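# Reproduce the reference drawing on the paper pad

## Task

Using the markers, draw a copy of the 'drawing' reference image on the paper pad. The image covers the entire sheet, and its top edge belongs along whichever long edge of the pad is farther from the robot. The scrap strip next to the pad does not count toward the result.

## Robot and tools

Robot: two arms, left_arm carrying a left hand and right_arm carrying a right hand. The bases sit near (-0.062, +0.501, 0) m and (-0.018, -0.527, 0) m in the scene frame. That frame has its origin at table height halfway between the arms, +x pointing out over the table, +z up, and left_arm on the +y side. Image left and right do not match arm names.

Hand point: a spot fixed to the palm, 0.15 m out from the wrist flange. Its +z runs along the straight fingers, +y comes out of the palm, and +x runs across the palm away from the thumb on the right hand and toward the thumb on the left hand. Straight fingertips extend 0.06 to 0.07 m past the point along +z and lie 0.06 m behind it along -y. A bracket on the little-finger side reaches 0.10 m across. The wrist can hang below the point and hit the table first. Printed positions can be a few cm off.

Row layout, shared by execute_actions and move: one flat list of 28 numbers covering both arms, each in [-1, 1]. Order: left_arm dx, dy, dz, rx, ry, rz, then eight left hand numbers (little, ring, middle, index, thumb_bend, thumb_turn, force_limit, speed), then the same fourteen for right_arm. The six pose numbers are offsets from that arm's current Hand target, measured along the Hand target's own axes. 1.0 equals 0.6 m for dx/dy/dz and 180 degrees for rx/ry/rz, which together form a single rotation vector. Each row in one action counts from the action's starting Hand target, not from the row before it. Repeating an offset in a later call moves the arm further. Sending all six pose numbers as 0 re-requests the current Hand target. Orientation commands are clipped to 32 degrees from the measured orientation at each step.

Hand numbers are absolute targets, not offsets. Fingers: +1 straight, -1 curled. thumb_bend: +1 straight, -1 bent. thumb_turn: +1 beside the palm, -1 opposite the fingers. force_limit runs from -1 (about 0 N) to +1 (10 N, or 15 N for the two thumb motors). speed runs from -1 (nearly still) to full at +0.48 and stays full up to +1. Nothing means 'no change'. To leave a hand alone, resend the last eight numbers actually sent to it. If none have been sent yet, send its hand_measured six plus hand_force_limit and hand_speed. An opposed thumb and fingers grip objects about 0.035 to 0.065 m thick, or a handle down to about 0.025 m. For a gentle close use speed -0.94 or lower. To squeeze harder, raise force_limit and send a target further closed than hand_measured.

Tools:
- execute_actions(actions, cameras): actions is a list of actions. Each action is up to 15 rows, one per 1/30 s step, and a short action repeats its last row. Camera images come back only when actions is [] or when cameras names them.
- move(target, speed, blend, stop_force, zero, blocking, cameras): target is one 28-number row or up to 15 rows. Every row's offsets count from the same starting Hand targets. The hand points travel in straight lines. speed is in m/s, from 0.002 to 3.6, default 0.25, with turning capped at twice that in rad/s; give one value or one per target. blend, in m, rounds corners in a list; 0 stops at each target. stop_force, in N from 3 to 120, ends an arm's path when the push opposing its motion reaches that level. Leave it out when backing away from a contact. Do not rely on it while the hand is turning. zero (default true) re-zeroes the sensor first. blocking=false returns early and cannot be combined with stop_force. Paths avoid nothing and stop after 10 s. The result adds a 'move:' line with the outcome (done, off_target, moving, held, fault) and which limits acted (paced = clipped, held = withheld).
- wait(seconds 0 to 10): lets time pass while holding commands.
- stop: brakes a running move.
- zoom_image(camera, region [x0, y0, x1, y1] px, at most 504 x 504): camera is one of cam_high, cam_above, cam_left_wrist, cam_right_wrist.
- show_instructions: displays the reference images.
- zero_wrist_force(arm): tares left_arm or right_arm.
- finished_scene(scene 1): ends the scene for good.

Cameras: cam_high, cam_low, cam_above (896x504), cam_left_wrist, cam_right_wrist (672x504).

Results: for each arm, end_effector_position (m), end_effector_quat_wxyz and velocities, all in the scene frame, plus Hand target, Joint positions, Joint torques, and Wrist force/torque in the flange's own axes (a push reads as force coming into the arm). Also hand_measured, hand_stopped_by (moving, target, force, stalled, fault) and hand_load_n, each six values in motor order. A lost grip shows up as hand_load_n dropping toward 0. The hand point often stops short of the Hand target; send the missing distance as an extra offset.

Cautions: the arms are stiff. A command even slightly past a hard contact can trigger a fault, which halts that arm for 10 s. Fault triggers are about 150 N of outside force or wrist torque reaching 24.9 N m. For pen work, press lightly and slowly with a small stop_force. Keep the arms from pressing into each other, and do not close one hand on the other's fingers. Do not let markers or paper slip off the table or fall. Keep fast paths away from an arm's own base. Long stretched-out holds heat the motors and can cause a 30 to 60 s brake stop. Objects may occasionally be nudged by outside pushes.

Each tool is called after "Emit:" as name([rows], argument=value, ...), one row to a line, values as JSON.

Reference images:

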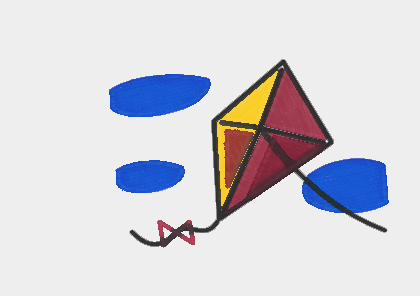

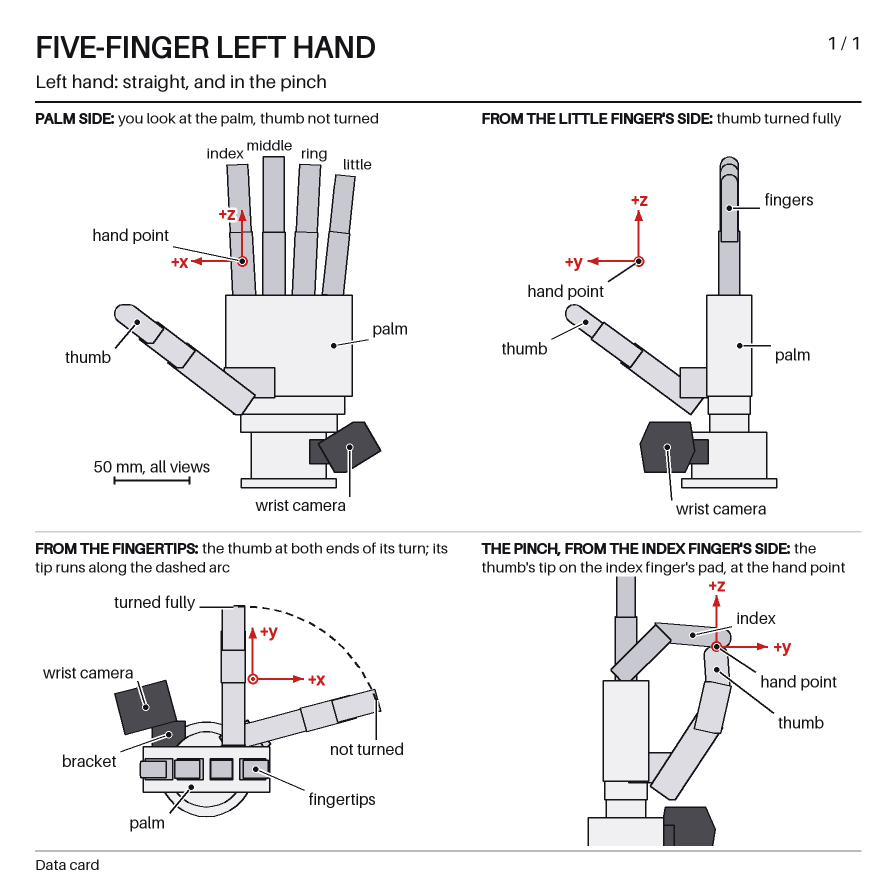

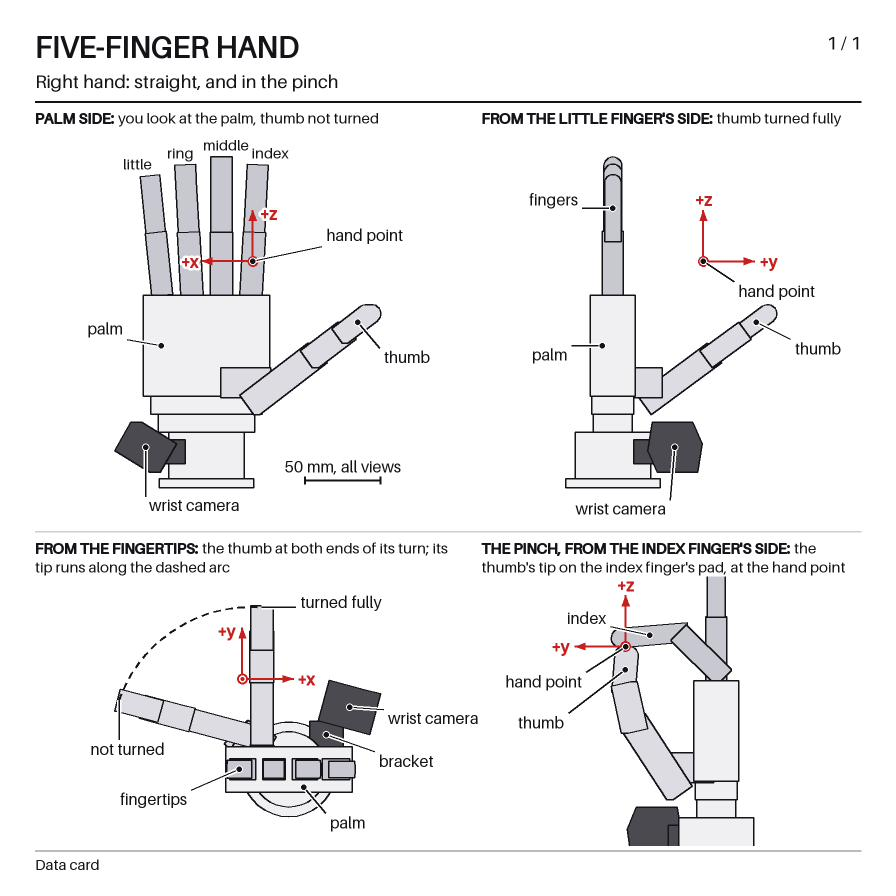

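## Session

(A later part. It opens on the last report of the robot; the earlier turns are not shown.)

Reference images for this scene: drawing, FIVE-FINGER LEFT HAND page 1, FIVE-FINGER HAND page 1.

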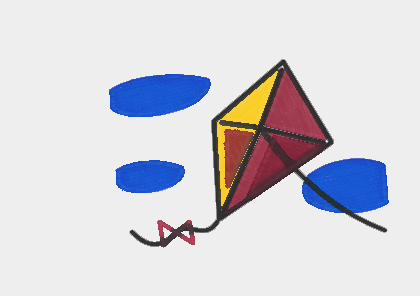

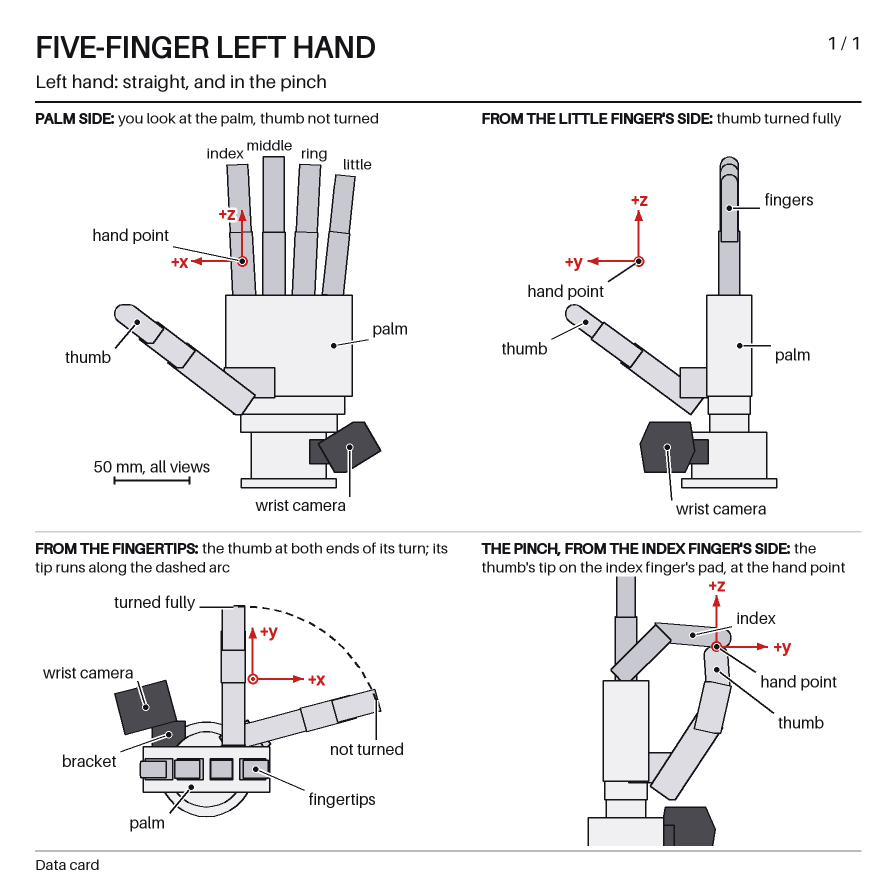

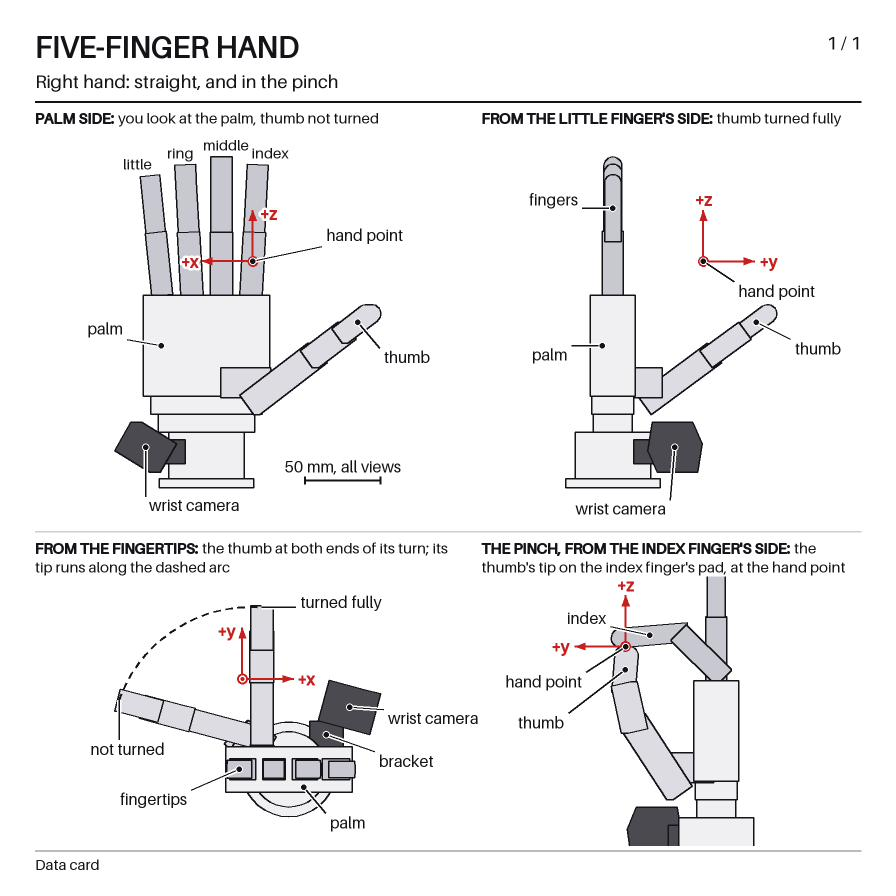

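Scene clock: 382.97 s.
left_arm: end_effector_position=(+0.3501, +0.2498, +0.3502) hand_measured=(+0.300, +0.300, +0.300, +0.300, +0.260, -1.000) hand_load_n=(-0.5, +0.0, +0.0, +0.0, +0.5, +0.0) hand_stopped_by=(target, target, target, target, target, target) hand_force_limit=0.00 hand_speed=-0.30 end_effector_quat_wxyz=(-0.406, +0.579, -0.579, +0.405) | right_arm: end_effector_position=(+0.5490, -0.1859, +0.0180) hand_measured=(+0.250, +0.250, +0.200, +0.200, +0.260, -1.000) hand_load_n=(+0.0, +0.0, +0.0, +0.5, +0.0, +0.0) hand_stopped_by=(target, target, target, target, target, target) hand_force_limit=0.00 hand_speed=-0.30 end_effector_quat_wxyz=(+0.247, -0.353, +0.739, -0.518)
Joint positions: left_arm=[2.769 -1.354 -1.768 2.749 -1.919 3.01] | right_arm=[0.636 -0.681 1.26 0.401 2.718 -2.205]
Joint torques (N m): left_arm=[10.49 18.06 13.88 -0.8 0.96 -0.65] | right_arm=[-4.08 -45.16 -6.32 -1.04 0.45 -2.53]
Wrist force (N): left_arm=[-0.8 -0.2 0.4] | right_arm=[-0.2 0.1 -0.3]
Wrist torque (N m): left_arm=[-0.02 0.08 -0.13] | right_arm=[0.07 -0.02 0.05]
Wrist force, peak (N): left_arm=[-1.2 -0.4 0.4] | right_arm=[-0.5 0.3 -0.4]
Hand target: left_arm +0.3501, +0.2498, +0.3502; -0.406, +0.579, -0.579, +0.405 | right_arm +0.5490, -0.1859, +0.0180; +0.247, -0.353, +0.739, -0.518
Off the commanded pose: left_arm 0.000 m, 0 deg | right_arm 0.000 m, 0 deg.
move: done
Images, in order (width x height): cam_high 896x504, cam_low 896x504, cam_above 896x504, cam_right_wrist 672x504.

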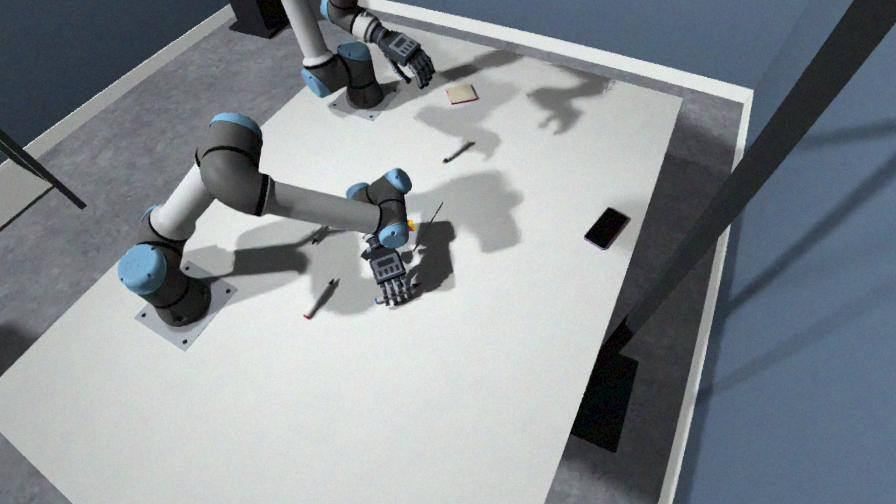

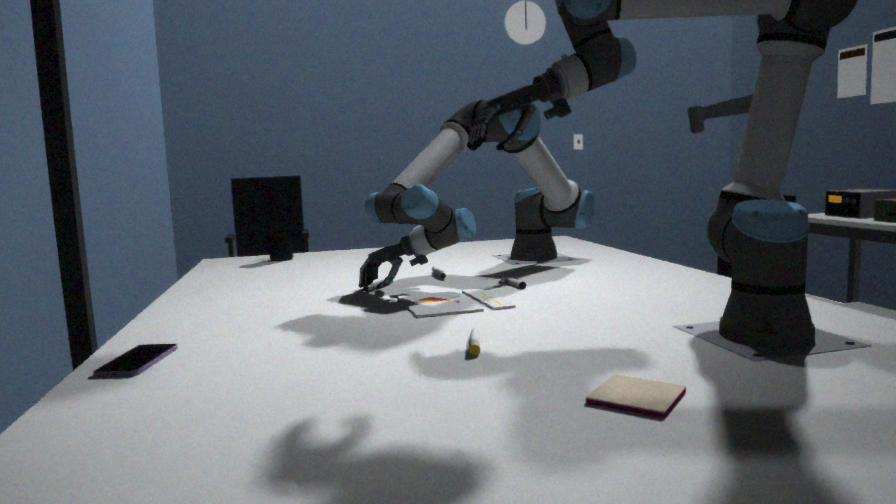

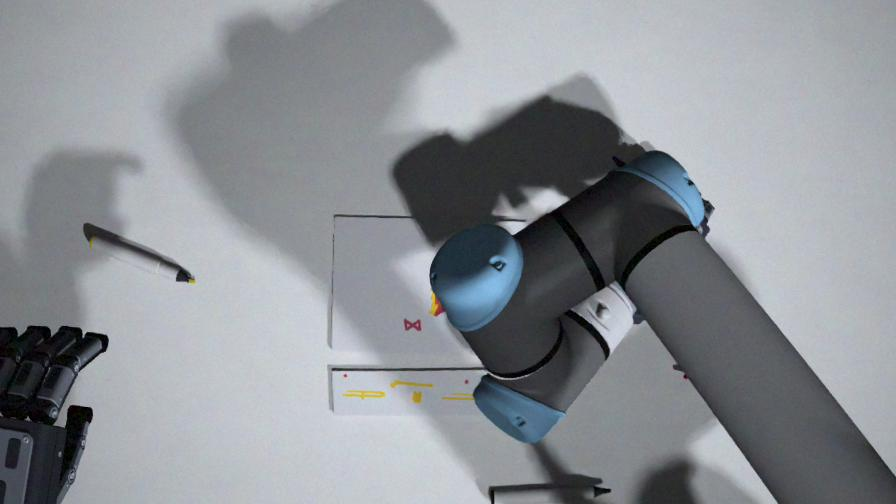

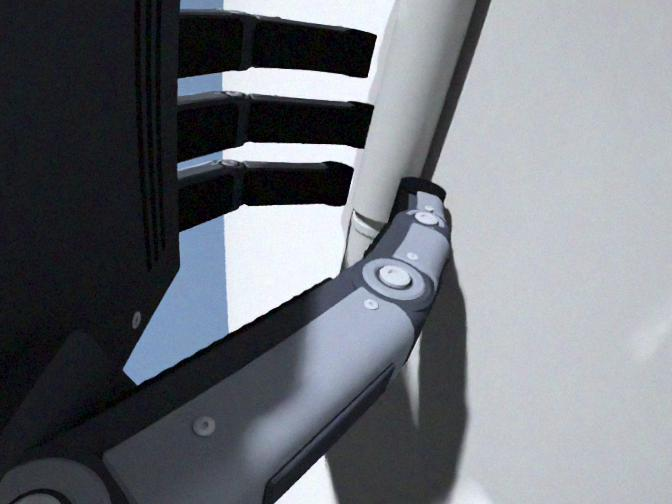

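Emit:
move(target=[0,0,0,0,0,0,0.3,0.3,0.3,0.3,0.26,-1,0,-0.3,0,0,0,0,0,0,-0.1,-0.1,0.45,-0.3,0.26,-1,-0.4,-0.85], speed=0.05, cameras=["cam_low","cam_right_wrist"])

Scene clock: 384.63 s.
left_arm: end_effector_position=(+0.3501, +0.2498, +0.3502) hand_measured=(+0.300, +0.300, +0.300, +0.300, +0.260, -1.000) hand_load_n=(-0.5, +0.0, +0.0, +0.0, +0.0, +0.0) hand_stopped_by=(target, target, target, target, target, target) hand_force_limit=0.00 hand_speed=-0.30 end_effector_quat_wxyz=(-0.406, +0.579, -0.579, +0.405) | right_arm: end_effector_position=(+0.5490, -0.1859, +0.0180) hand_measured=(-0.100, -0.068, +0.450, -0.062, +0.262, -1.000) hand_load_n=(+0.0, +3.5, +0.0, +5.5, +5.0, +3.5) hand_stopped_by=(target, force, target, force, target, target) hand_force_limit=-0.40 hand_speed=-0.85 end_effector_quat_wxyz=(+0.247, -0.353, +0.739, -0.518)
Joint positions: left_arm=[2.769 -1.354 -1.768 2.749 -1.919 3.01] | right_arm=[0.636 -0.681 1.26 0.401 2.718 -2.205]
Joint torques (N m): left_arm=[11.09 17.7 13.78 -0.64 0.91 -0.71] | right_arm=[-3.02 -45.52 -6.63 -0.94 0.44 -2.56]
Wrist force (N): left_arm=[-0.7 -0.4 0.5] | right_arm=[0.2 -4.4 -1.9]
Wrist torque (N m): left_arm=[-0.06 0.07 -0.13] | right_arm=[0.02 0.00 -0.01]
Wrist force, peak (N): left_arm=[-1.3 -0.4 0.3] | right_arm=[0.1 -4.7 -1.8]
Hand target: left_arm +0.3501, +0.2498, +0.3502; -0.406, +0.579, -0.579, +0.405 | right_arm +0.5490, -0.1859, +0.0180; +0.247, -0.353, +0.739, -0.518
Off the commanded pose: left_arm 0.000 m, 0 deg | right_arm 0.000 m, 0 deg.
move: done
Images, in order (width x height): cam_low 896x504, cam_right_wrist 672x504.

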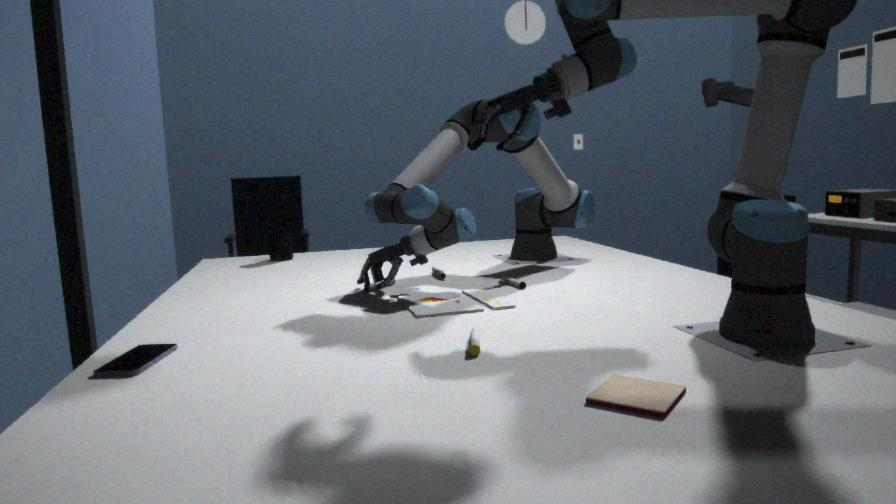

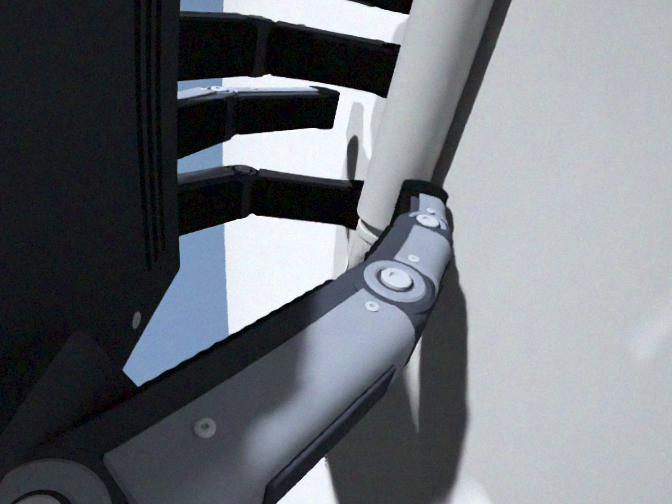

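Emit:
move(target=[0,0,0,0,0,0,0.3,0.3,0.3,0.3,0.26,-1,0,-0.3,0,-0.04699,-0.0171,0,0,0,-0.1,-0.1,0.45,-0.3,0.26,-1,-0.4,-0.85], speed=0.04)

Emit:
move(target=[0,0,0,0,0,0,0.3,0.3,0.3,0.3,0.26,-1,0,-0.3,0,0,0,0,0,0,-0.1,-0.1,-0.35,-0.3,0.26,-1,0.5,-0.92], speed=0.04)

Emit:
move(target=[0,0,0,0,0,0,0.3,0.3,0.3,0.3,0.26,-1,0,-0.3,0,0,0,0,0,0,-0.1,-0.1,-0.35,-0.35,0.26,-1,0.6,-0.92], speed=0.04)

Emit:
move(target=[0,0,0,0,0,0,0.3,0.3,0.3,0.3,0.26,-1,0,-0.3,0,0,0,0,0,0,-0.1,-0.1,-0.4,-0.35,0.26,-1,0.65,-0.92], speed=0.04, cameras=["cam_low","cam_right_wrist"])

Emit:
zoom_image(camera="cam_low", region=[320, 220, 440, 310])

Scene clock: 386.37 s.
left_arm: end_effector_position=(+0.3501, +0.2498, +0.3502) hand_measured=(+0.300, +0.300, +0.300, +0.300, +0.260, -1.000) hand_load_n=(+0.0, +0.0, +0.0, +0.0, +0.0, +0.0) hand_stopped_by=(target, target, target, target, target, target) hand_force_limit=0.00 hand_speed=-0.30 end_effector_quat_wxyz=(-0.406, +0.579, -0.579, +0.405) | right_arm: end_effector_position=(+0.5490, -0.1859, +0.0479) hand_measured=(-0.100, -0.068, +0.450, -0.062, +0.262, -1.000) hand_load_n=(+0.0, +3.5, +0.0, +5.0, +6.0, +3.5) hand_stopped_by=(target, force, target, force, target, target) hand_force_limit=-0.40 hand_speed=-0.85 end_effector_quat_wxyz=(+0.247, -0.353, +0.739, -0.518)
Joint positions: left_arm=[2.769 -1.354 -1.768 2.749 -1.919 3.01] | right_arm=[0.636 -0.72 1.247 0.453 2.718 -2.205]
Joint torques (N m): left_arm=[10.71 18.09 14.31 -0.64 0.88 -0.75] | right_arm=[-2.54 -57.42 -26.33 4.46 0.17 1.26]
Wrist force (N): left_arm=[-0.9 -0.3 0.1] | right_arm=[-0.3 0.4 -0.2]
Wrist torque (N m): left_arm=[-0.02 0.08 -0.13] | right_arm=[0.11 -0.02 0.06]
Wrist force, peak (N): left_arm=[-1.3 -0.3 0.6] | right_arm=[0.3 -4.6 -2.0]
Hand target: left_arm +0.3501, +0.2498, +0.3502; -0.406, +0.579, -0.579, +0.405 | right_arm +0.5490, -0.1859, +0.0480; +0.247, -0.353, +0.739, -0.518
Off the commanded pose: left_arm 0.000 m, 0 deg | right_arm 0.000 m, 0 deg.
move: done

Scene clock: 388.90 s.
left_arm: end_effector_position=(+0.3501, +0.2498, +0.3502) hand_measured=(+0.300, +0.300, +0.300, +0.300, +0.260, -1.000) hand_load_n=(+0.0, +0.0, -0.5, +0.0, +0.0, +0.0) hand_stopped_by=(target, target, target, target, target, target) hand_force_limit=0.00 hand_speed=-0.30 end_effector_quat_wxyz=(-0.406, +0.579, -0.579, +0.405) | right_arm: end_effector_position=(+0.5490, -0.1859, +0.0480) hand_measured=(-0.100, -0.068, -0.056, -0.062, +0.262, -1.000) hand_load_n=(+0.0, +1.5, +7.5, +2.5, +8.0, +3.0) hand_stopped_by=(target, force, force, force, target, target) hand_force_limit=0.50 hand_speed=-0.92 end_effector_quat_wxyz=(+0.247, -0.353, +0.739, -0.518)
Joint positions: left_arm=[2.769 -1.354 -1.768 2.749 -1.919 3.01] | right_arm=[0.636 -0.72 1.247 0.453 2.718 -2.205]
Joint torques (N m): left_arm=[10.34 17.32 14.06 -0.52 0.88 -0.82] | right_arm=[5.2 -58.94 -26.66 4.38 1.23 1.88]
Wrist force (N): left_arm=[-0.8 -0.2 0.3] | right_arm=[-0.4 0.2 -0.1]
Wrist torque (N m): left_arm=[0.00 0.07 -0.15] | right_arm=[0.07 0.00 0.04]
Wrist force, peak (N): left_arm=[-1.2 -0.5 0.3] | right_arm=[-0.6 0.4 -0.5]
Hand target: left_arm +0.3501, +0.2498, +0.3502; -0.406, +0.579, -0.579, +0.405 | right_arm +0.5490, -0.1859, +0.0480; +0.247, -0.353, +0.739, -0.518
Off the commanded pose: left_arm 0.000 m, 0 deg | right_arm 0.000 m, 0 deg.
move: done

Scene clock: 389.40 s.
left_arm: end_effector_position=(+0.3501, +0.2498, +0.3502) hand_measured=(+0.300, +0.300, +0.300, +0.300, +0.260, -1.000) hand_load_n=(+0.0, +0.0, -0.5, +0.0, +0.0, +0.0) hand_stopped_by=(target, target, target, target, target, target) hand_force_limit=0.00 hand_speed=-0.30 end_effector_quat_wxyz=(-0.406, +0.579, -0.579, +0.405) | right_arm: end_effector_position=(+0.5490, -0.1859, +0.0480) hand_measured=(-0.100, -0.068, -0.056, -0.082, +0.264, -1.000) hand_load_n=(+0.0, +2.0, +5.5, +9.0, +11.0, +1.5) hand_stopped_by=(target, force, force, force, target, target) hand_force_limit=0.60 hand_speed=-0.92 end_effector_quat_wxyz=(+0.247, -0.353, +0.739, -0.518)
Joint positions: left_arm=[2.769 -1.354 -1.768 2.749 -1.919 3.01] | right_arm=[0.636 -0.72 1.247 0.453 2.718 -2.205]
Joint torques (N m): left_arm=[10.39 17.3 14.82 -0.61 0.84 -0.76] | right_arm=[4.71 -57.57 -26.71 4.48 1.2 1.8]
Wrist force (N): left_arm=[-0.5 -0.2 0.4] | right_arm=[-0.6 0.1 -0.1]
Wrist torque (N m): left_arm=[-0.01 0.03 -0.12] | right_arm=[0.05 0.02 0.03]
Wrist force, peak (N): left_arm=[-1.1 -0.5 0.3] | right_arm=[-0.5 0.5 -0.3]
Hand target: left_arm +0.3501, +0.2498, +0.3502; -0.406, +0.579, -0.579, +0.405 | right_arm +0.5490, -0.1859, +0.0480; +0.247, -0.353, +0.739, -0.518
Off the commanded pose: left_arm 0.000 m, 0 deg | right_arm 0.000 m, 0 deg.
move: done

Scene clock: 389.90 s.
left_arm: end_effector_position=(+0.3501, +0.2498, +0.3502) hand_measured=(+0.300, +0.300, +0.300, +0.300, +0.260, -1.000) hand_load_n=(+0.0, +0.0, +0.0, +0.0, +0.5, +0.0) hand_stopped_by=(target, target, target, target, target, target) hand_force_limit=0.00 hand_speed=-0.30 end_effector_quat_wxyz=(-0.406, +0.579, -0.579, +0.405) | right_arm: end_effector_position=(+0.5490, -0.1859, +0.0480) hand_measured=(-0.100, -0.068, -0.060, -0.082, +0.264, -1.000) hand_load_n=(+0.0, +1.0, +8.5, +8.0, +11.5, +1.5) hand_stopped_by=(target, force, force, force, target, target) hand_force_limit=0.65 hand_speed=-0.92 end_effector_quat_wxyz=(+0.247, -0.353, +0.739, -0.518)
Joint positions: left_arm=[2.769 -1.354 -1.768 2.749 -1.919 3.01] | right_arm=[0.636 -0.72 1.247 0.453 2.718 -2.205]
Joint torques (N m): left_arm=[11.22 17.51 14.28 -0.66 1.03 -0.71] | right_arm=[5.78 -58.31 -27.27 4.45 1.3 1.9]
Wrist force (N): left_arm=[-0.8 -0.1 0.1] | right_arm=[-0.4 0.5 -0.2]
Wrist torque (N m): left_arm=[0.02 0.06 -0.14] | right_arm=[0.11 0.00 0.06]
Wrist force, peak (N): left_arm=[-1.1 -0.3 0.6] | right_arm=[-0.4 0.5 -0.1]
Hand target: left_arm +0.3501, +0.2498, +0.3502; -0.406, +0.579, -0.579, +0.405 | right_arm +0.5490, -0.1859, +0.0480; +0.247, -0.353, +0.739, -0.518
Off the commanded pose: left_arm 0.000 m, 0 deg | right_arm 0.000 m, 0 deg.
move: done
Images, in order (width x height): cam_low 896x504, cam_right_wrist 672x504.

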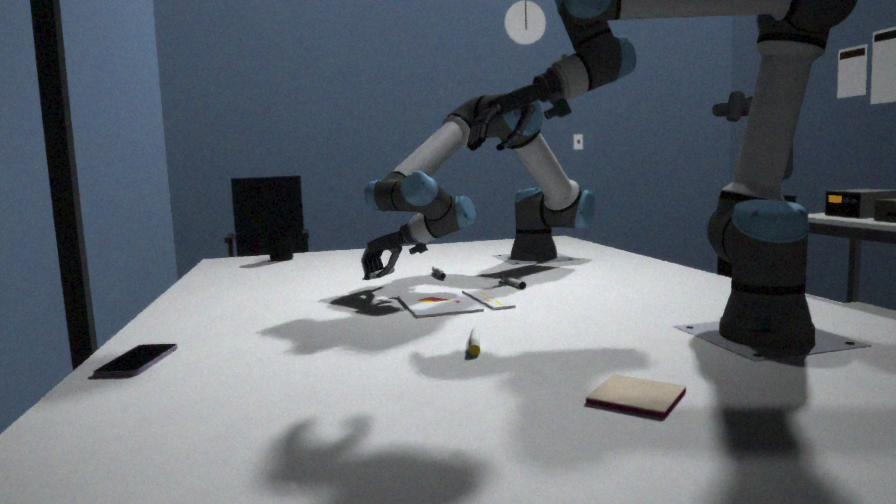

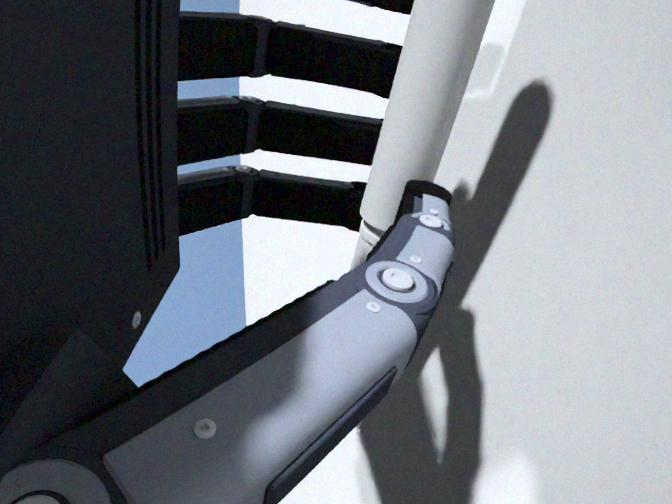

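Scaled by 4.200 from the camera's 896x504 image, which has a finer 1280x720 frame.

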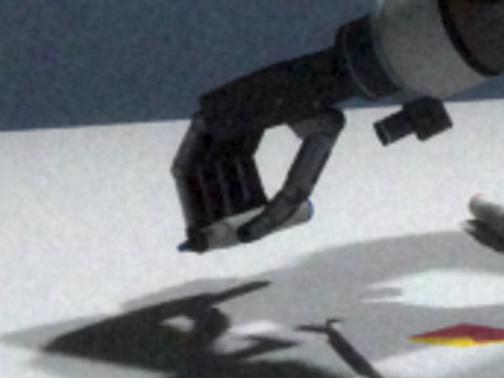

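Emit:
move([
  [0,0,0,0,0,0,0.3,0.3,0.3,0.3,0.26,-1,0,-0.3,0,-0.1253,-0.0456,0,0,0,-0.1,-0.1,-0.4,-0.35,0.26,-1,0.65,-0.92],
  [0,0,0,0,0,0,0.3,0.3,0.3,0.3,0.26,-1,0,-0.3,0.13865,-0.02821,-0.3221,0,-0.2036,-0.0741,-0.1,-0.1,-0.4,-0.35,0.26,-1,0.65,-0.92],
], speed=[0.15,0.3], blend=[0.02,0])

Emit:
move(target=[0,0,0,0,0,0,0.3,0.3,0.3,0.3,0.26,-1,0,-0.3,-0.2167,0.05697,-0.05908,0.2808,-0.1131,-0.5102,-0.1,-0.1,-0.4,-0.35,0.26,-1,0.65,-0.92], speed=0.3, cameras=["cam_above","cam_low","cam_right_wrist"])

Emit:
zoom_image(camera="cam_low", region=[380, 200, 560, 330])

Scene clock: 393.27 s.
left_arm: end_effector_position=(+0.3501, +0.2498, +0.3502) hand_measured=(+0.300, +0.300, +0.300, +0.300, +0.260, -1.000) hand_load_n=(+0.0, +0.0, +0.0, +0.0, +0.0, +0.0) hand_stopped_by=(target, target, target, target, target, target) hand_force_limit=0.00 hand_speed=-0.30 end_effector_quat_wxyz=(-0.406, +0.579, -0.579, +0.405) | right_arm: end_effector_position=(+0.3600, -0.1399, +0.1299) hand_measured=(-0.100, -0.068, -0.060, -0.082, +0.264, -1.000) hand_load_n=(+0.0, +1.5, +8.0, +8.0, +12.0, +1.5) hand_stopped_by=(target, force, force, force, target, target) hand_force_limit=0.65 hand_speed=-0.92 end_effector_quat_wxyz=(-0.406, +0.579, -0.579, +0.406)
Joint positions: left_arm=[2.769 -1.354 -1.768 2.749 -1.919 3.01] | right_arm=[0.787 -1.362 1.951 -0.11 2.306 -2.807]
Joint torques (N m): left_arm=[10.99 17.53 13.93 -0.61 0.86 -0.82] | right_arm=[8.27 -34.08 -7.45 -2.6 -1.08 -2.82]
Wrist force (N): left_arm=[-1.2 -0.4 0.1] | right_arm=[0.0 0.3 0.0]
Wrist torque (N m): left_arm=[-0.02 0.12 -0.16] | right_arm=[0.07 -0.06 0.06]
Wrist force, peak (N): left_arm=[-1.2 -0.3 0.3] | right_arm=[-0.5 1.5 0.2]
Hand target: left_arm +0.3501, +0.2498, +0.3502; -0.406, +0.579, -0.579, +0.405 | right_arm +0.3600, -0.1399, +0.1299; -0.406, +0.579, -0.579, +0.406
Off the commanded pose: left_arm 0.000 m, 0 deg | right_arm 0.000 m, 0 deg.
move: done

Scene clock: 396.93 s.
left_arm: end_effector_position=(+0.3501, +0.2498, +0.3502) hand_measured=(+0.300, +0.300, +0.300, +0.300, +0.260, -1.000) hand_load_n=(+0.0, +0.0, +0.0, +0.0, +0.0, +0.0) hand_stopped_by=(target, target, target, target, target, target) hand_force_limit=0.00 hand_speed=-0.30 end_effector_quat_wxyz=(-0.406, +0.579, -0.579, +0.405) | right_arm: end_effector_position=(+0.3150, -0.0099, +0.1099) hand_measured=(-0.100, -0.068, -0.060, -0.082, +0.264, -1.000) hand_load_n=(+0.0, +1.0, +8.0, +8.5, +11.5, +2.0) hand_stopped_by=(target, force, force, force, target, target) hand_force_limit=0.65 hand_speed=-0.92 end_effector_quat_wxyz=(-0.271, +0.653, +0.271, +0.653)
Joint positions: left_arm=[2.769 -1.354 -1.768 2.749 -1.919 3.01] | right_arm=[0.935 -1.212 2.166 -0.954 1.728 -4.713]
Joint torques (N m): left_arm=[11.05 17.16 13.74 -0.62 0.88 -0.75] | right_arm=[-6.89 -23.82 -24.74 1.01 -1.56 -2.79]
Wrist force (N): left_arm=[-0.7 -0.3 0.2] | right_arm=[-2.0 -1.4 -0.5]
Wrist torque (N m): left_arm=[-0.02 0.05 -0.13] | right_arm=[-0.22 0.18 -0.07]
Wrist force, peak (N): left_arm=[-1.2 -0.6 0.5] | right_arm=[-2.2 -1.5 -0.8]
Hand target: left_arm +0.3501, +0.2498, +0.3502; -0.406, +0.579, -0.579, +0.405 | right_arm +0.3150, -0.0099, +0.1099; -0.271, +0.653, +0.271, +0.653
Off the commanded pose: left_arm 0.000 m, 0 deg | right_arm 0.000 m, 0 deg.
move: done
Images, in order (width x height): cam_low 896x504, cam_above 896x504, cam_right_wrist 672x504.

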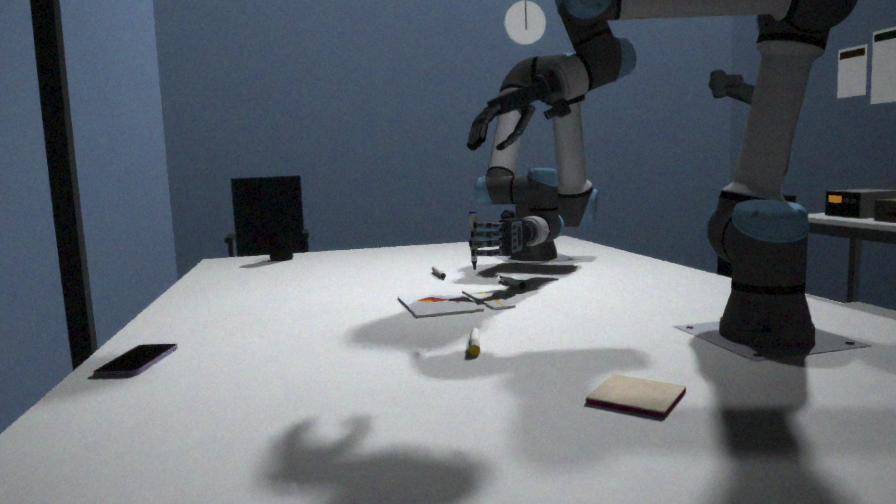

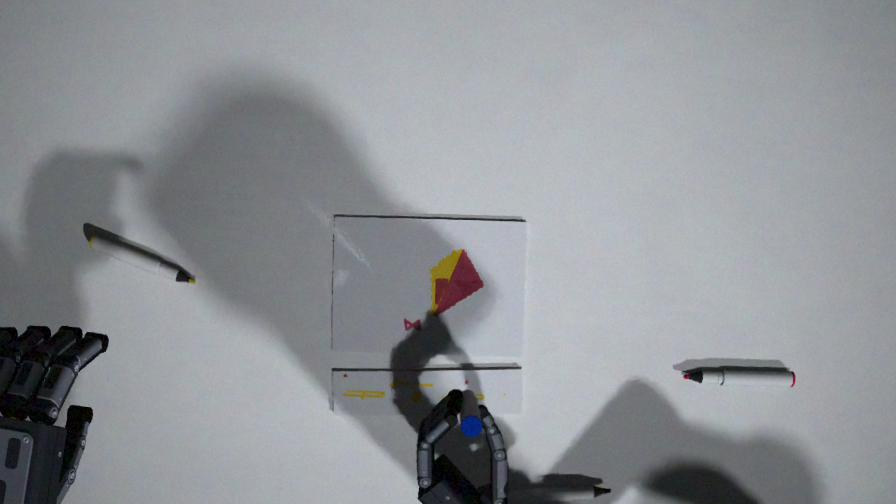

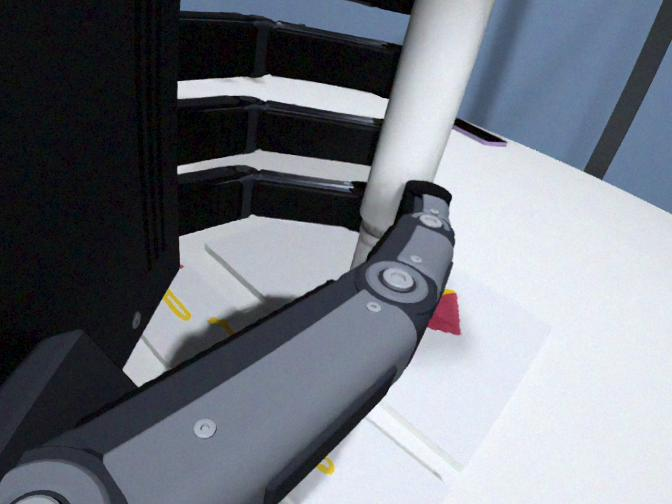

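Scaled by 2.800 from the camera's 896x504 image, which has a finer 1280x720 frame.

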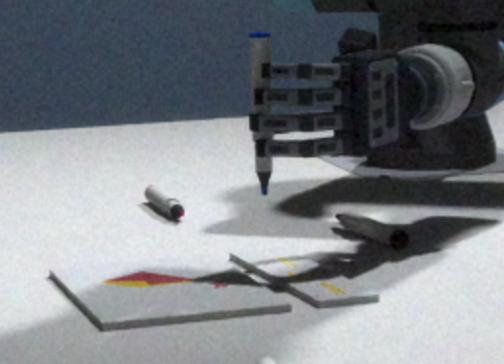

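Emit:
move(target=[0,0,0,0,0,0,0.3,0.3,0.3,0.3,0.26,-1,0,-0.3,-0.075,0.01768,-0.01768,0,0,0,-0.1,-0.1,-0.4,-0.35,0.26,-1,0.65,-0.92], speed=0.15)

Emit:
move(target=[0,0,0,0,0,0,0.3,0.3,0.3,0.3,0.26,-1,0,-0.3,-0.035,0,0,0,0,0,-0.1,-0.1,-0.4,-0.35,0.26,-1,0.65,-0.92], speed=0.01, stop_force=3)

Scene clock: 398.43 s.
left_arm: end_effector_position=(+0.3501, +0.2498, +0.3502) hand_measured=(+0.300, +0.300, +0.300, +0.300, +0.260, -1.000) hand_load_n=(+0.0, +0.0, +0.0, -0.5, +0.0, +0.5) hand_stopped_by=(target, target, target, target, target, target) hand_force_limit=0.00 hand_speed=-0.30 end_effector_quat_wxyz=(-0.406, +0.579, -0.579, +0.405) | right_arm: end_effector_position=(+0.3150, -0.0249, +0.0649) hand_measured=(-0.100, -0.068, -0.060, -0.082, +0.264, -1.000) hand_load_n=(+0.0, +1.0, +8.5, +8.5, +11.5, +2.0) hand_stopped_by=(target, force, force, force, target, target) hand_force_limit=0.65 hand_speed=-0.92 end_effector_quat_wxyz=(-0.271, +0.653, +0.271, +0.653)
Joint positions: left_arm=[2.769 -1.354 -1.768 2.749 -1.919 3.01] | right_arm=[0.911 -1.123 2.226 -1.103 1.704 -4.713]
Joint torques (N m): left_arm=[11.35 16.82 13.82 -0.51 0.81 -0.78] | right_arm=[-7.98 -24.55 -1 -4.19 -1.61 -2.2]
Wrist force (N): left_arm=[-0.7 -0.3 0.3] | right_arm=[-1.9 -1.3 -0.7]
Wrist torque (N m): left_arm=[-0.02 0.06 -0.13] | right_arm=[-0.19 0.16 -0.07]
Wrist force, peak (N): left_arm=[-1.2 -0.2 0.3] | right_arm=[-2.7 -1.1 -0.8]
Hand target: left_arm +0.3501, +0.2498, +0.3502; -0.406, +0.579, -0.579, +0.405 | right_arm +0.3150, -0.0249, +0.0649; -0.271, +0.653, +0.271, +0.653
Off the commanded pose: left_arm 0.000 m, 0 deg | right_arm 0.000 m, 0 deg.
move: done

Scene clock: 400.97 s.
left_arm: end_effector_position=(+0.3501, +0.2498, +0.3502) hand_measured=(+0.300, +0.300, +0.300, +0.300, +0.260, -1.000) hand_load_n=(+0.0, +0.0, +0.0, +0.0, +0.0, +0.0) hand_stopped_by=(target, target, target, target, target, target) hand_force_limit=0.00 hand_speed=-0.30 end_effector_quat_wxyz=(-0.406, +0.579, -0.579, +0.405) | right_arm: end_effector_position=(+0.3150, -0.0249, +0.0499) hand_measured=(-0.100, -0.068, -0.060, -0.082, +0.264, -1.000) hand_load_n=(+0.0, +1.5, +8.0, +8.0, +11.5, +1.0) hand_stopped_by=(target, force, force, force, target, target) hand_force_limit=0.65 hand_speed=-0.92 end_effector_quat_wxyz=(-0.270, +0.653, +0.271, +0.653)
Joint positions: left_arm=[2.769 -1.354 -1.768 2.749 -1.919 3.01] | right_arm=[0.911 -1.083 2.229 -1.147 1.704 -4.713]
Joint torques (N m): left_arm=[10.29 17.47 14 -0.46 0.93 -0.74] | right_arm=[-5.2 -37.16 -8.32 1.93 -0.92 -0.44]
Wrist force (N): left_arm=[-0.8 -0.6 0.0] | right_arm=[1.1 -1.6 -0.5]
Wrist torque (N m): left_arm=[-0.04 0.06 -0.12] | right_arm=[-0.24 0.20 -0.10]
Wrist force, peak (N): left_arm=[-1.3 -0.4 0.3] | right_arm=[3.9 -1.6 -0.5]
Hand target: left_arm +0.3501, +0.2498, +0.3502; -0.406, +0.579, -0.579, +0.405 | right_arm +0.3150, -0.0249, +0.0499; -0.271, +0.653, +0.271, +0.653 (not the last commanded pose)
Off the commanded pose: left_arm 0.000 m, 0 deg | right_arm 0.006 m, 0 deg.
move: contact (right_arm)

Emit:
move([
  [0,0,0,0,0,0,0.3,0.3,0.3,0.3,0.26,-1,0,-0.3,0.02,0,0,0,0,0,-0.1,-0.1,-0.4,-0.35,0.26,-1,0.65,-0.92],
  [0,0,0,0,0,0,0.3,0.3,0.3,0.3,0.26,-1,0,-0.3,0.02,0.10693,0.09658,0,0,0,-0.1,-0.1,-0.4,-0.35,0.26,-1,0.65,-0.92],
  [0,0,0,0,0,0,0.3,0.3,0.3,0.3,0.26,-1,0,-0.3,0.0006,0.10693,0.09658,0,0,0,-0.1,-0.1,-0.4,-0.35,0.26,-1,0.65,-0.92],
  [0,0,0,0,0,0,0.3,0.3,0.3,0.3,0.26,-1,0,-0.3,0.02,0.10693,0.09658,0,0,0,-0.1,-0.1,-0.4,-0.35,0.26,-1,0.65,-0.92],
  [0,0,0,0,0,0,0.3,0.3,0.3,0.3,0.26,-1,0,-0.3,0.05,0.10693,-0.15342,0,0,0,-0.1,-0.1,-0.4,-0.35,0.26,-1,0.65,-0.92],
], speed=[0.05,0.15,0.04,0.05,0.25], cameras=["cam_above"])

Emit:
zoom_image(camera="cam_above", region=[420, 260, 540, 400])

Scene clock: 405.87 s.
left_arm: end_effector_position=(+0.3501, +0.2498, +0.3502) hand_measured=(+0.300, +0.300, +0.300, +0.300, +0.260, -1.000) hand_load_n=(+0.0, +0.0, +0.0, -0.5, +0.5, +0.0) hand_stopped_by=(target, target, target, target, target, target) hand_force_limit=0.00 hand_speed=-0.30 end_effector_quat_wxyz=(-0.406, +0.579, -0.579, +0.405) | right_arm: end_effector_position=(+0.2953, -0.1353, +0.0799) hand_measured=(-0.100, -0.068, -0.060, -0.082, +0.264, -1.000) hand_load_n=(+0.0, +1.0, +8.5, +8.5, +11.5, +2.0) hand_stopped_by=(target, force, force, force, target, target) hand_force_limit=0.65 hand_speed=-0.92 end_effector_quat_wxyz=(-0.270, +0.653, +0.271, +0.653)
Joint positions: left_arm=[2.769 -1.354 -1.768 2.749 -1.919 3.01] | right_arm=[0.706 -1.34 2.541 -1.202 1.499 -4.713]
Joint torques (N m): left_arm=[10.23 17.37 13.62 -0.55 0.88 -0.7] | right_arm=[-8.06 -25.77 -0.41 1.16 -1.47 0.87]
Wrist force (N): left_arm=[-0.8 -0.2 0.2] | right_arm=[-1.9 -1.3 -0.7]
Wrist torque (N m): left_arm=[-0.01 0.06 -0.14] | right_arm=[-0.19 0.17 -0.07]
Wrist force, peak (N): left_arm=[-1.2 -0.4 0.4] | right_arm=[-2.1 -2.3 -1.2]
Hand target: left_arm +0.3501, +0.2498, +0.3502; -0.406, +0.579, -0.579, +0.405 | right_arm +0.2953, -0.1354, +0.0800; -0.271, +0.653, +0.271, +0.653
Off the commanded pose: left_arm 0.000 m, 0 deg | right_arm 0.000 m, 0 deg.
move: done
Images, in order (width x height): cam_above 896x504.

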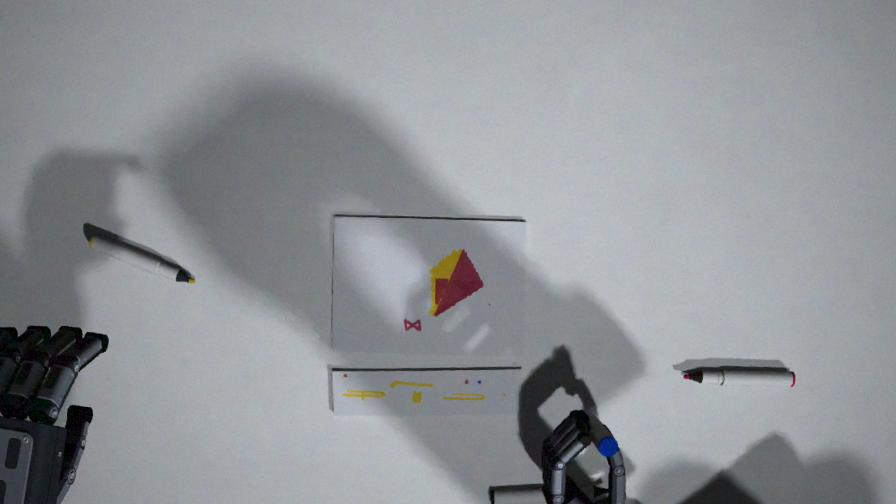

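Scaled by 3.600 from the camera's 896x504 image, which has a finer 1280x720 frame.

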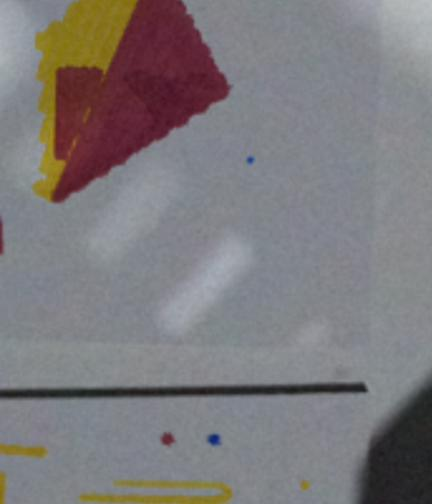

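Emit:
zoom_image(camera="cam_above", region=[475, 290, 505, 320])

Emit:
zoom_image(camera="cam_above", region=[460, 370, 490, 400])

Scaled by 16.800 from the camera's 896x504 image, which has a finer 1280x720 frame.

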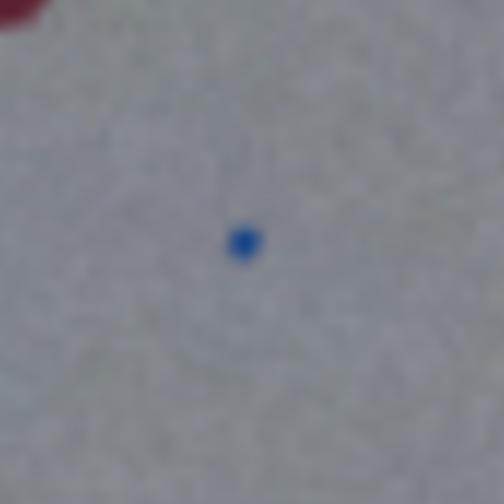

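Scaled by 16.800 from the camera's 896x504 image, which has a finer 1280x720 frame.

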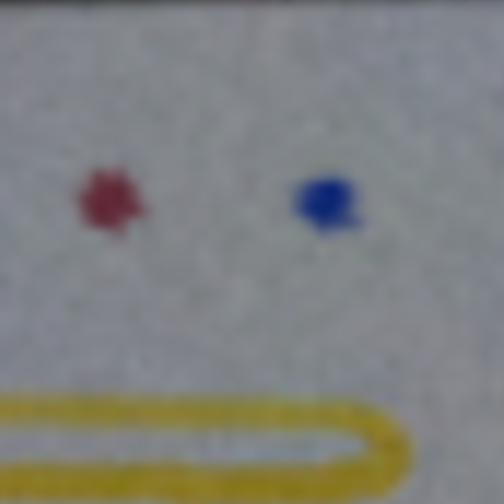

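Emit:
move(target=[-0.1333,-0.0783,-0.0285,0,0,0,0.3,0.3,0.3,0.3,0.26,-1,0,-0.3,-0.03317,-0.06439,0.40672,0,0,0,-0.1,-0.1,-0.4,-0.35,0.26,-1,0.65,-0.92], speed=0.25)

Emit:
move([
  [0,0,0,0,0,0,0.3,0.3,0.3,0.3,0.26,-1,0,-0.3,0,0.037187,-0.012303,0,0,0,-0.1,-0.1,-0.4,-0.35,0.26,-1,0.65,-0.92],
  [0,0,0,0,0,0,0.3,0.3,0.3,0.3,0.26,-1,0,-0.3,-0.01667,0.037187,-0.012303,0,0,0,-0.1,-0.1,-0.4,-0.35,0.26,-1,0.65,-0.92],
  [0,0,0,0,0,0,0.3,0.3,0.3,0.3,0.26,-1,0,-0.3,-0.01667,0.008131,0.013900,0,0,0,-0.1,-0.1,-0.4,-0.35,0.26,-1,0.65,-0.92],
  [0,0,0,0,0,0,0.3,0.3,0.3,0.3,0.26,-1,0,-0.3,-0.01667,-0.008319,0.024266,0,0,0,-0.1,-0.1,-0.4,-0.35,0.26,-1,0.65,-0.92],
  [0,0,0,0,0,0,0.3,0.3,0.3,0.3,0.26,-1,0,-0.3,-0.01667,0.038046,-0.017547,0,0,0,-0.1,-0.1,-0.4,-0.35,0.26,-1,0.65,-0.92],
  [0,0,0,0,0,0,0.3,0.3,0.3,0.3,0.26,-1,0,-0.3,-0.01667,0.036122,-0.020283,0,0,0,-0.1,-0.1,-0.4,-0.35,0.26,-1,0.65,-0.92],
  [0,0,0,0,0,0,0.3,0.3,0.3,0.3,0.26,-1,0,-0.3,-0.01667,-0.017353,0.027941,0,0,0,-0.1,-0.1,-0.4,-0.35,0.26,-1,0.65,-0.92],
  [0,0,0,0,0,0,0.3,0.3,0.3,0.3,0.26,-1,0,-0.3,-0.01667,-0.022676,0.028272,0,0,0,-0.1,-0.1,-0.4,-0.35,0.26,-1,0.65,-0.92],
  [0,0,0,0,0,0,0.3,0.3,0.3,0.3,0.26,-1,0,-0.3,-0.01667,0.032962,-0.021904,0,0,0,-0.1,-0.1,-0.4,-0.35,0.26,-1,0.65,-0.92],
  [0,0,0,0,0,0,0.3,0.3,0.3,0.3,0.26,-1,0,-0.3,-0.01667,0.029184,-0.022966,0,0,0,-0.1,-0.1,-0.4,-0.35,0.26,-1,0.65,-0.92],
  [0,0,0,0,0,0,0.3,0.3,0.3,0.3,0.26,-1,0,-0.3,-0.01667,-0.027691,0.028324,0,0,0,-0.1,-0.1,-0.4,-0.35,0.26,-1,0.65,-0.92],
  [0,0,0,0,0,0,0.3,0.3,0.3,0.3,0.26,-1,0,-0.3,0,-0.027691,0.028324,0,0,0,-0.1,-0.1,-0.4,-0.35,0.26,-1,0.65,-0.92],
  [0,0,0,0,0,0,0.3,0.3,0.3,0.3,0.26,-1,0,-0.3,0,0,0,0,0,0,-0.1,-0.1,-0.4,-0.35,0.26,-1,0.65,-0.92],
], speed=[0.1,0.04,0.07,0.07,0.07,0.07,0.07,0.07,0.07,0.07,0.07,0.08,0.12])

Emit:
move(target=[0,0,0,0,0,0,0.3,0.3,0.3,0.3,0.26,-1,0,-0.3,0.03,0,-0.35,0,0,0,-0.1,-0.1,-0.4,-0.35,0.26,-1,0.65,-0.92], speed=0.25, cameras=["cam_above"])

Emit:
zoom_image(camera="cam_above", region=[360, 230, 490, 350])

Scene clock: 412.40 s.
left_arm: end_effector_position=(+0.3501, +0.3298, +0.4002) hand_measured=(+0.300, +0.300, +0.300, +0.300, +0.260, -1.000) hand_load_n=(+0.0, +0.0, +0.0, +0.0, +0.0, +0.0) hand_stopped_by=(target, target, target, target, target, target) hand_force_limit=0.00 hand_speed=-0.30 end_effector_quat_wxyz=(-0.406, +0.579, -0.579, +0.405) | right_arm: end_effector_position=(+0.4405, +0.0645, +0.0600) hand_measured=(-0.100, -0.068, -0.060, -0.082, +0.264, -1.000) hand_load_n=(+0.0, +1.0, +8.0, +8.5, +11.5, +1.5) hand_stopped_by=(target, force, force, force, target, target) hand_force_limit=0.65 hand_speed=-0.92 end_effector_quat_wxyz=(-0.271, +0.653, +0.271, +0.653)
Joint positions: left_arm=[3.106 -1.215 -1.734 2.599 -1.603 3.131] | right_arm=[0.82 -0.919 1.831 -0.911 1.613 -4.713]
Joint torques (N m): left_arm=[10.24 14.42 26.4 -2.32 2.03 1.36] | right_arm=[8.87 -35.03 -24.87 1.11 0.93 -1.89]
Wrist force (N): left_arm=[-0.6 -0.1 0.4] | right_arm=[-2.2 -1.3 -0.5]
Wrist torque (N m): left_arm=[-0.01 0.02 -0.14] | right_arm=[-0.20 0.20 -0.10]
Wrist force, peak (N): left_arm=[-1.2 -0.5 0.4] | right_arm=[-2.2 -1.2 -1.8]
Hand target: left_arm +0.3501, +0.3298, +0.4002; -0.406, +0.579, -0.579, +0.405 | right_arm +0.4405, +0.0645, +0.0600; -0.271, +0.653, +0.271, +0.653
Off the commanded pose: left_arm 0.000 m, 0 deg | right_arm 0.000 m, 0 deg.
move: done

Scene clock: 420.17 s.
left_arm: end_effector_position=(+0.3501, +0.3298, +0.4002) hand_measured=(+0.300, +0.300, +0.300, +0.300, +0.260, -1.000) hand_load_n=(+0.0, -0.5, +0.0, +0.0, +0.0, +0.0) hand_stopped_by=(target, target, target, target, target, target) hand_force_limit=0.00 hand_speed=-0.30 end_effector_quat_wxyz=(-0.406, +0.579, -0.579, +0.405) | right_arm: end_effector_position=(+0.4405, +0.0646, +0.0600) hand_measured=(-0.100, -0.068, -0.060, -0.082, +0.264, -1.000) hand_load_n=(+0.0, +1.0, +8.0, +8.5, +11.5, +0.5) hand_stopped_by=(target, force, force, force, target, target) hand_force_limit=0.65 hand_speed=-0.92 end_effector_quat_wxyz=(-0.271, +0.653, +0.271, +0.653)
Joint positions: left_arm=[3.106 -1.215 -1.734 2.599 -1.603 3.131] | right_arm=[0.82 -0.919 1.83 -0.911 1.614 -4.713]
Joint torques (N m): left_arm=[11.25 13.95 25.88 -2.3 2.26 1.37] | right_arm=[-8.84 -49.48 -4.52 -4.36 -1.54 -1.44]
Wrist force (N): left_arm=[-0.7 -0.4 0.5] | right_arm=[-2.0 -1.5 -0.8]
Wrist torque (N m): left_arm=[-0.06 0.05 -0.13] | right_arm=[-0.21 0.18 -0.09]
Wrist force, peak (N): left_arm=[-1.1 -0.6 0.2] | right_arm=[4.2 -2.4 0.7]
Hand target: left_arm +0.3501, +0.3298, +0.4002; -0.406, +0.579, -0.579, +0.405 | right_arm +0.4405, +0.0645, +0.0600; -0.271, +0.653, +0.271, +0.653
Off the commanded pose: left_arm 0.000 m, 0 deg | right_arm 0.000 m, 0 deg.
move: done

Scene clock: 421.63 s.
left_arm: end_effector_position=(+0.3501, +0.3298, +0.4002) hand_measured=(+0.300, +0.300, +0.300, +0.300, +0.260, -1.000) hand_load_n=(+0.0, +0.0, +0.0, +0.0, +0.0, +0.0) hand_stopped_by=(target, target, target, target, target, target) hand_force_limit=0.00 hand_speed=-0.30 end_effector_quat_wxyz=(-0.406, +0.579, -0.579, +0.405) | right_arm: end_effector_position=(+0.2921, -0.0840, +0.0780) hand_measured=(-0.100, -0.068, -0.060, -0.082, +0.264, -1.000) hand_load_n=(+0.0, +1.0, +8.0, +8.5, +11.5, +0.5) hand_stopped_by=(target, force, force, force, target, target) hand_force_limit=0.65 hand_speed=-0.92 end_effector_quat_wxyz=(-0.271, +0.653, +0.271, +0.653)
Joint positions: left_arm=[3.106 -1.215 -1.734 2.599 -1.603 3.131] | right_arm=[0.851 -1.255 2.404 -1.15 1.644 -4.713]
Joint torques (N m): left_arm=[11.16 14.14 26.18 -2.27 2.24 1.42] | right_arm=[7.83 -34.05 -0.17 -4.49 1.01 -0.27]
Wrist force (N): left_arm=[-0.8 -0.4 0.5] | right_arm=[-2.4 -1.5 -0.5]
Wrist torque (N m): left_arm=[-0.06 0.06 -0.15] | right_arm=[-0.23 0.23 -0.11]
Wrist force, peak (N): left_arm=[-1.0 -0.5 0.4] | right_arm=[-2.3 -1.4 -2.0]
Hand target: left_arm +0.3501, +0.3298, +0.4002; -0.406, +0.579, -0.579, +0.405 | right_arm +0.2920, -0.0840, +0.0780; -0.271, +0.653, +0.271, +0.653
Off the commanded pose: left_arm 0.000 m, 0 deg | right_arm 0.000 m, 0 deg.
move: done
Images, in order (width x height): cam_above 896x504.

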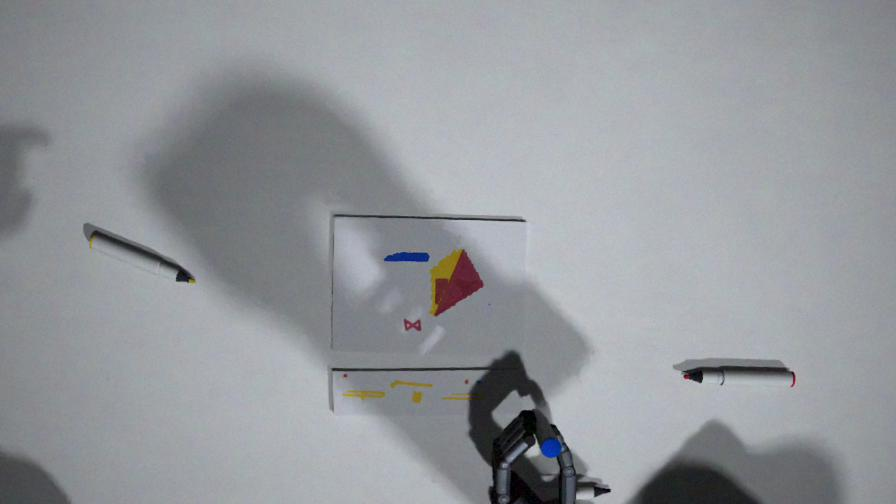

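Scaled by 3.877 from the camera's 896x504 image, which has a finer 1280x720 frame.

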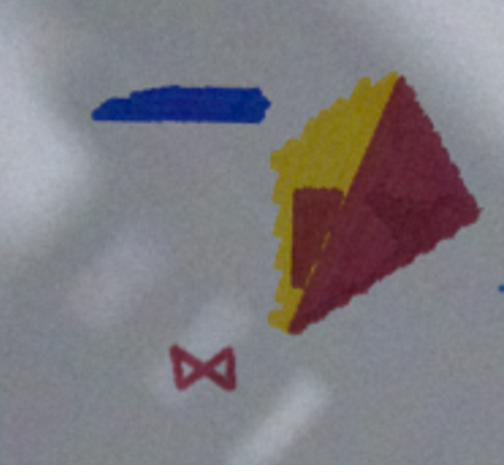

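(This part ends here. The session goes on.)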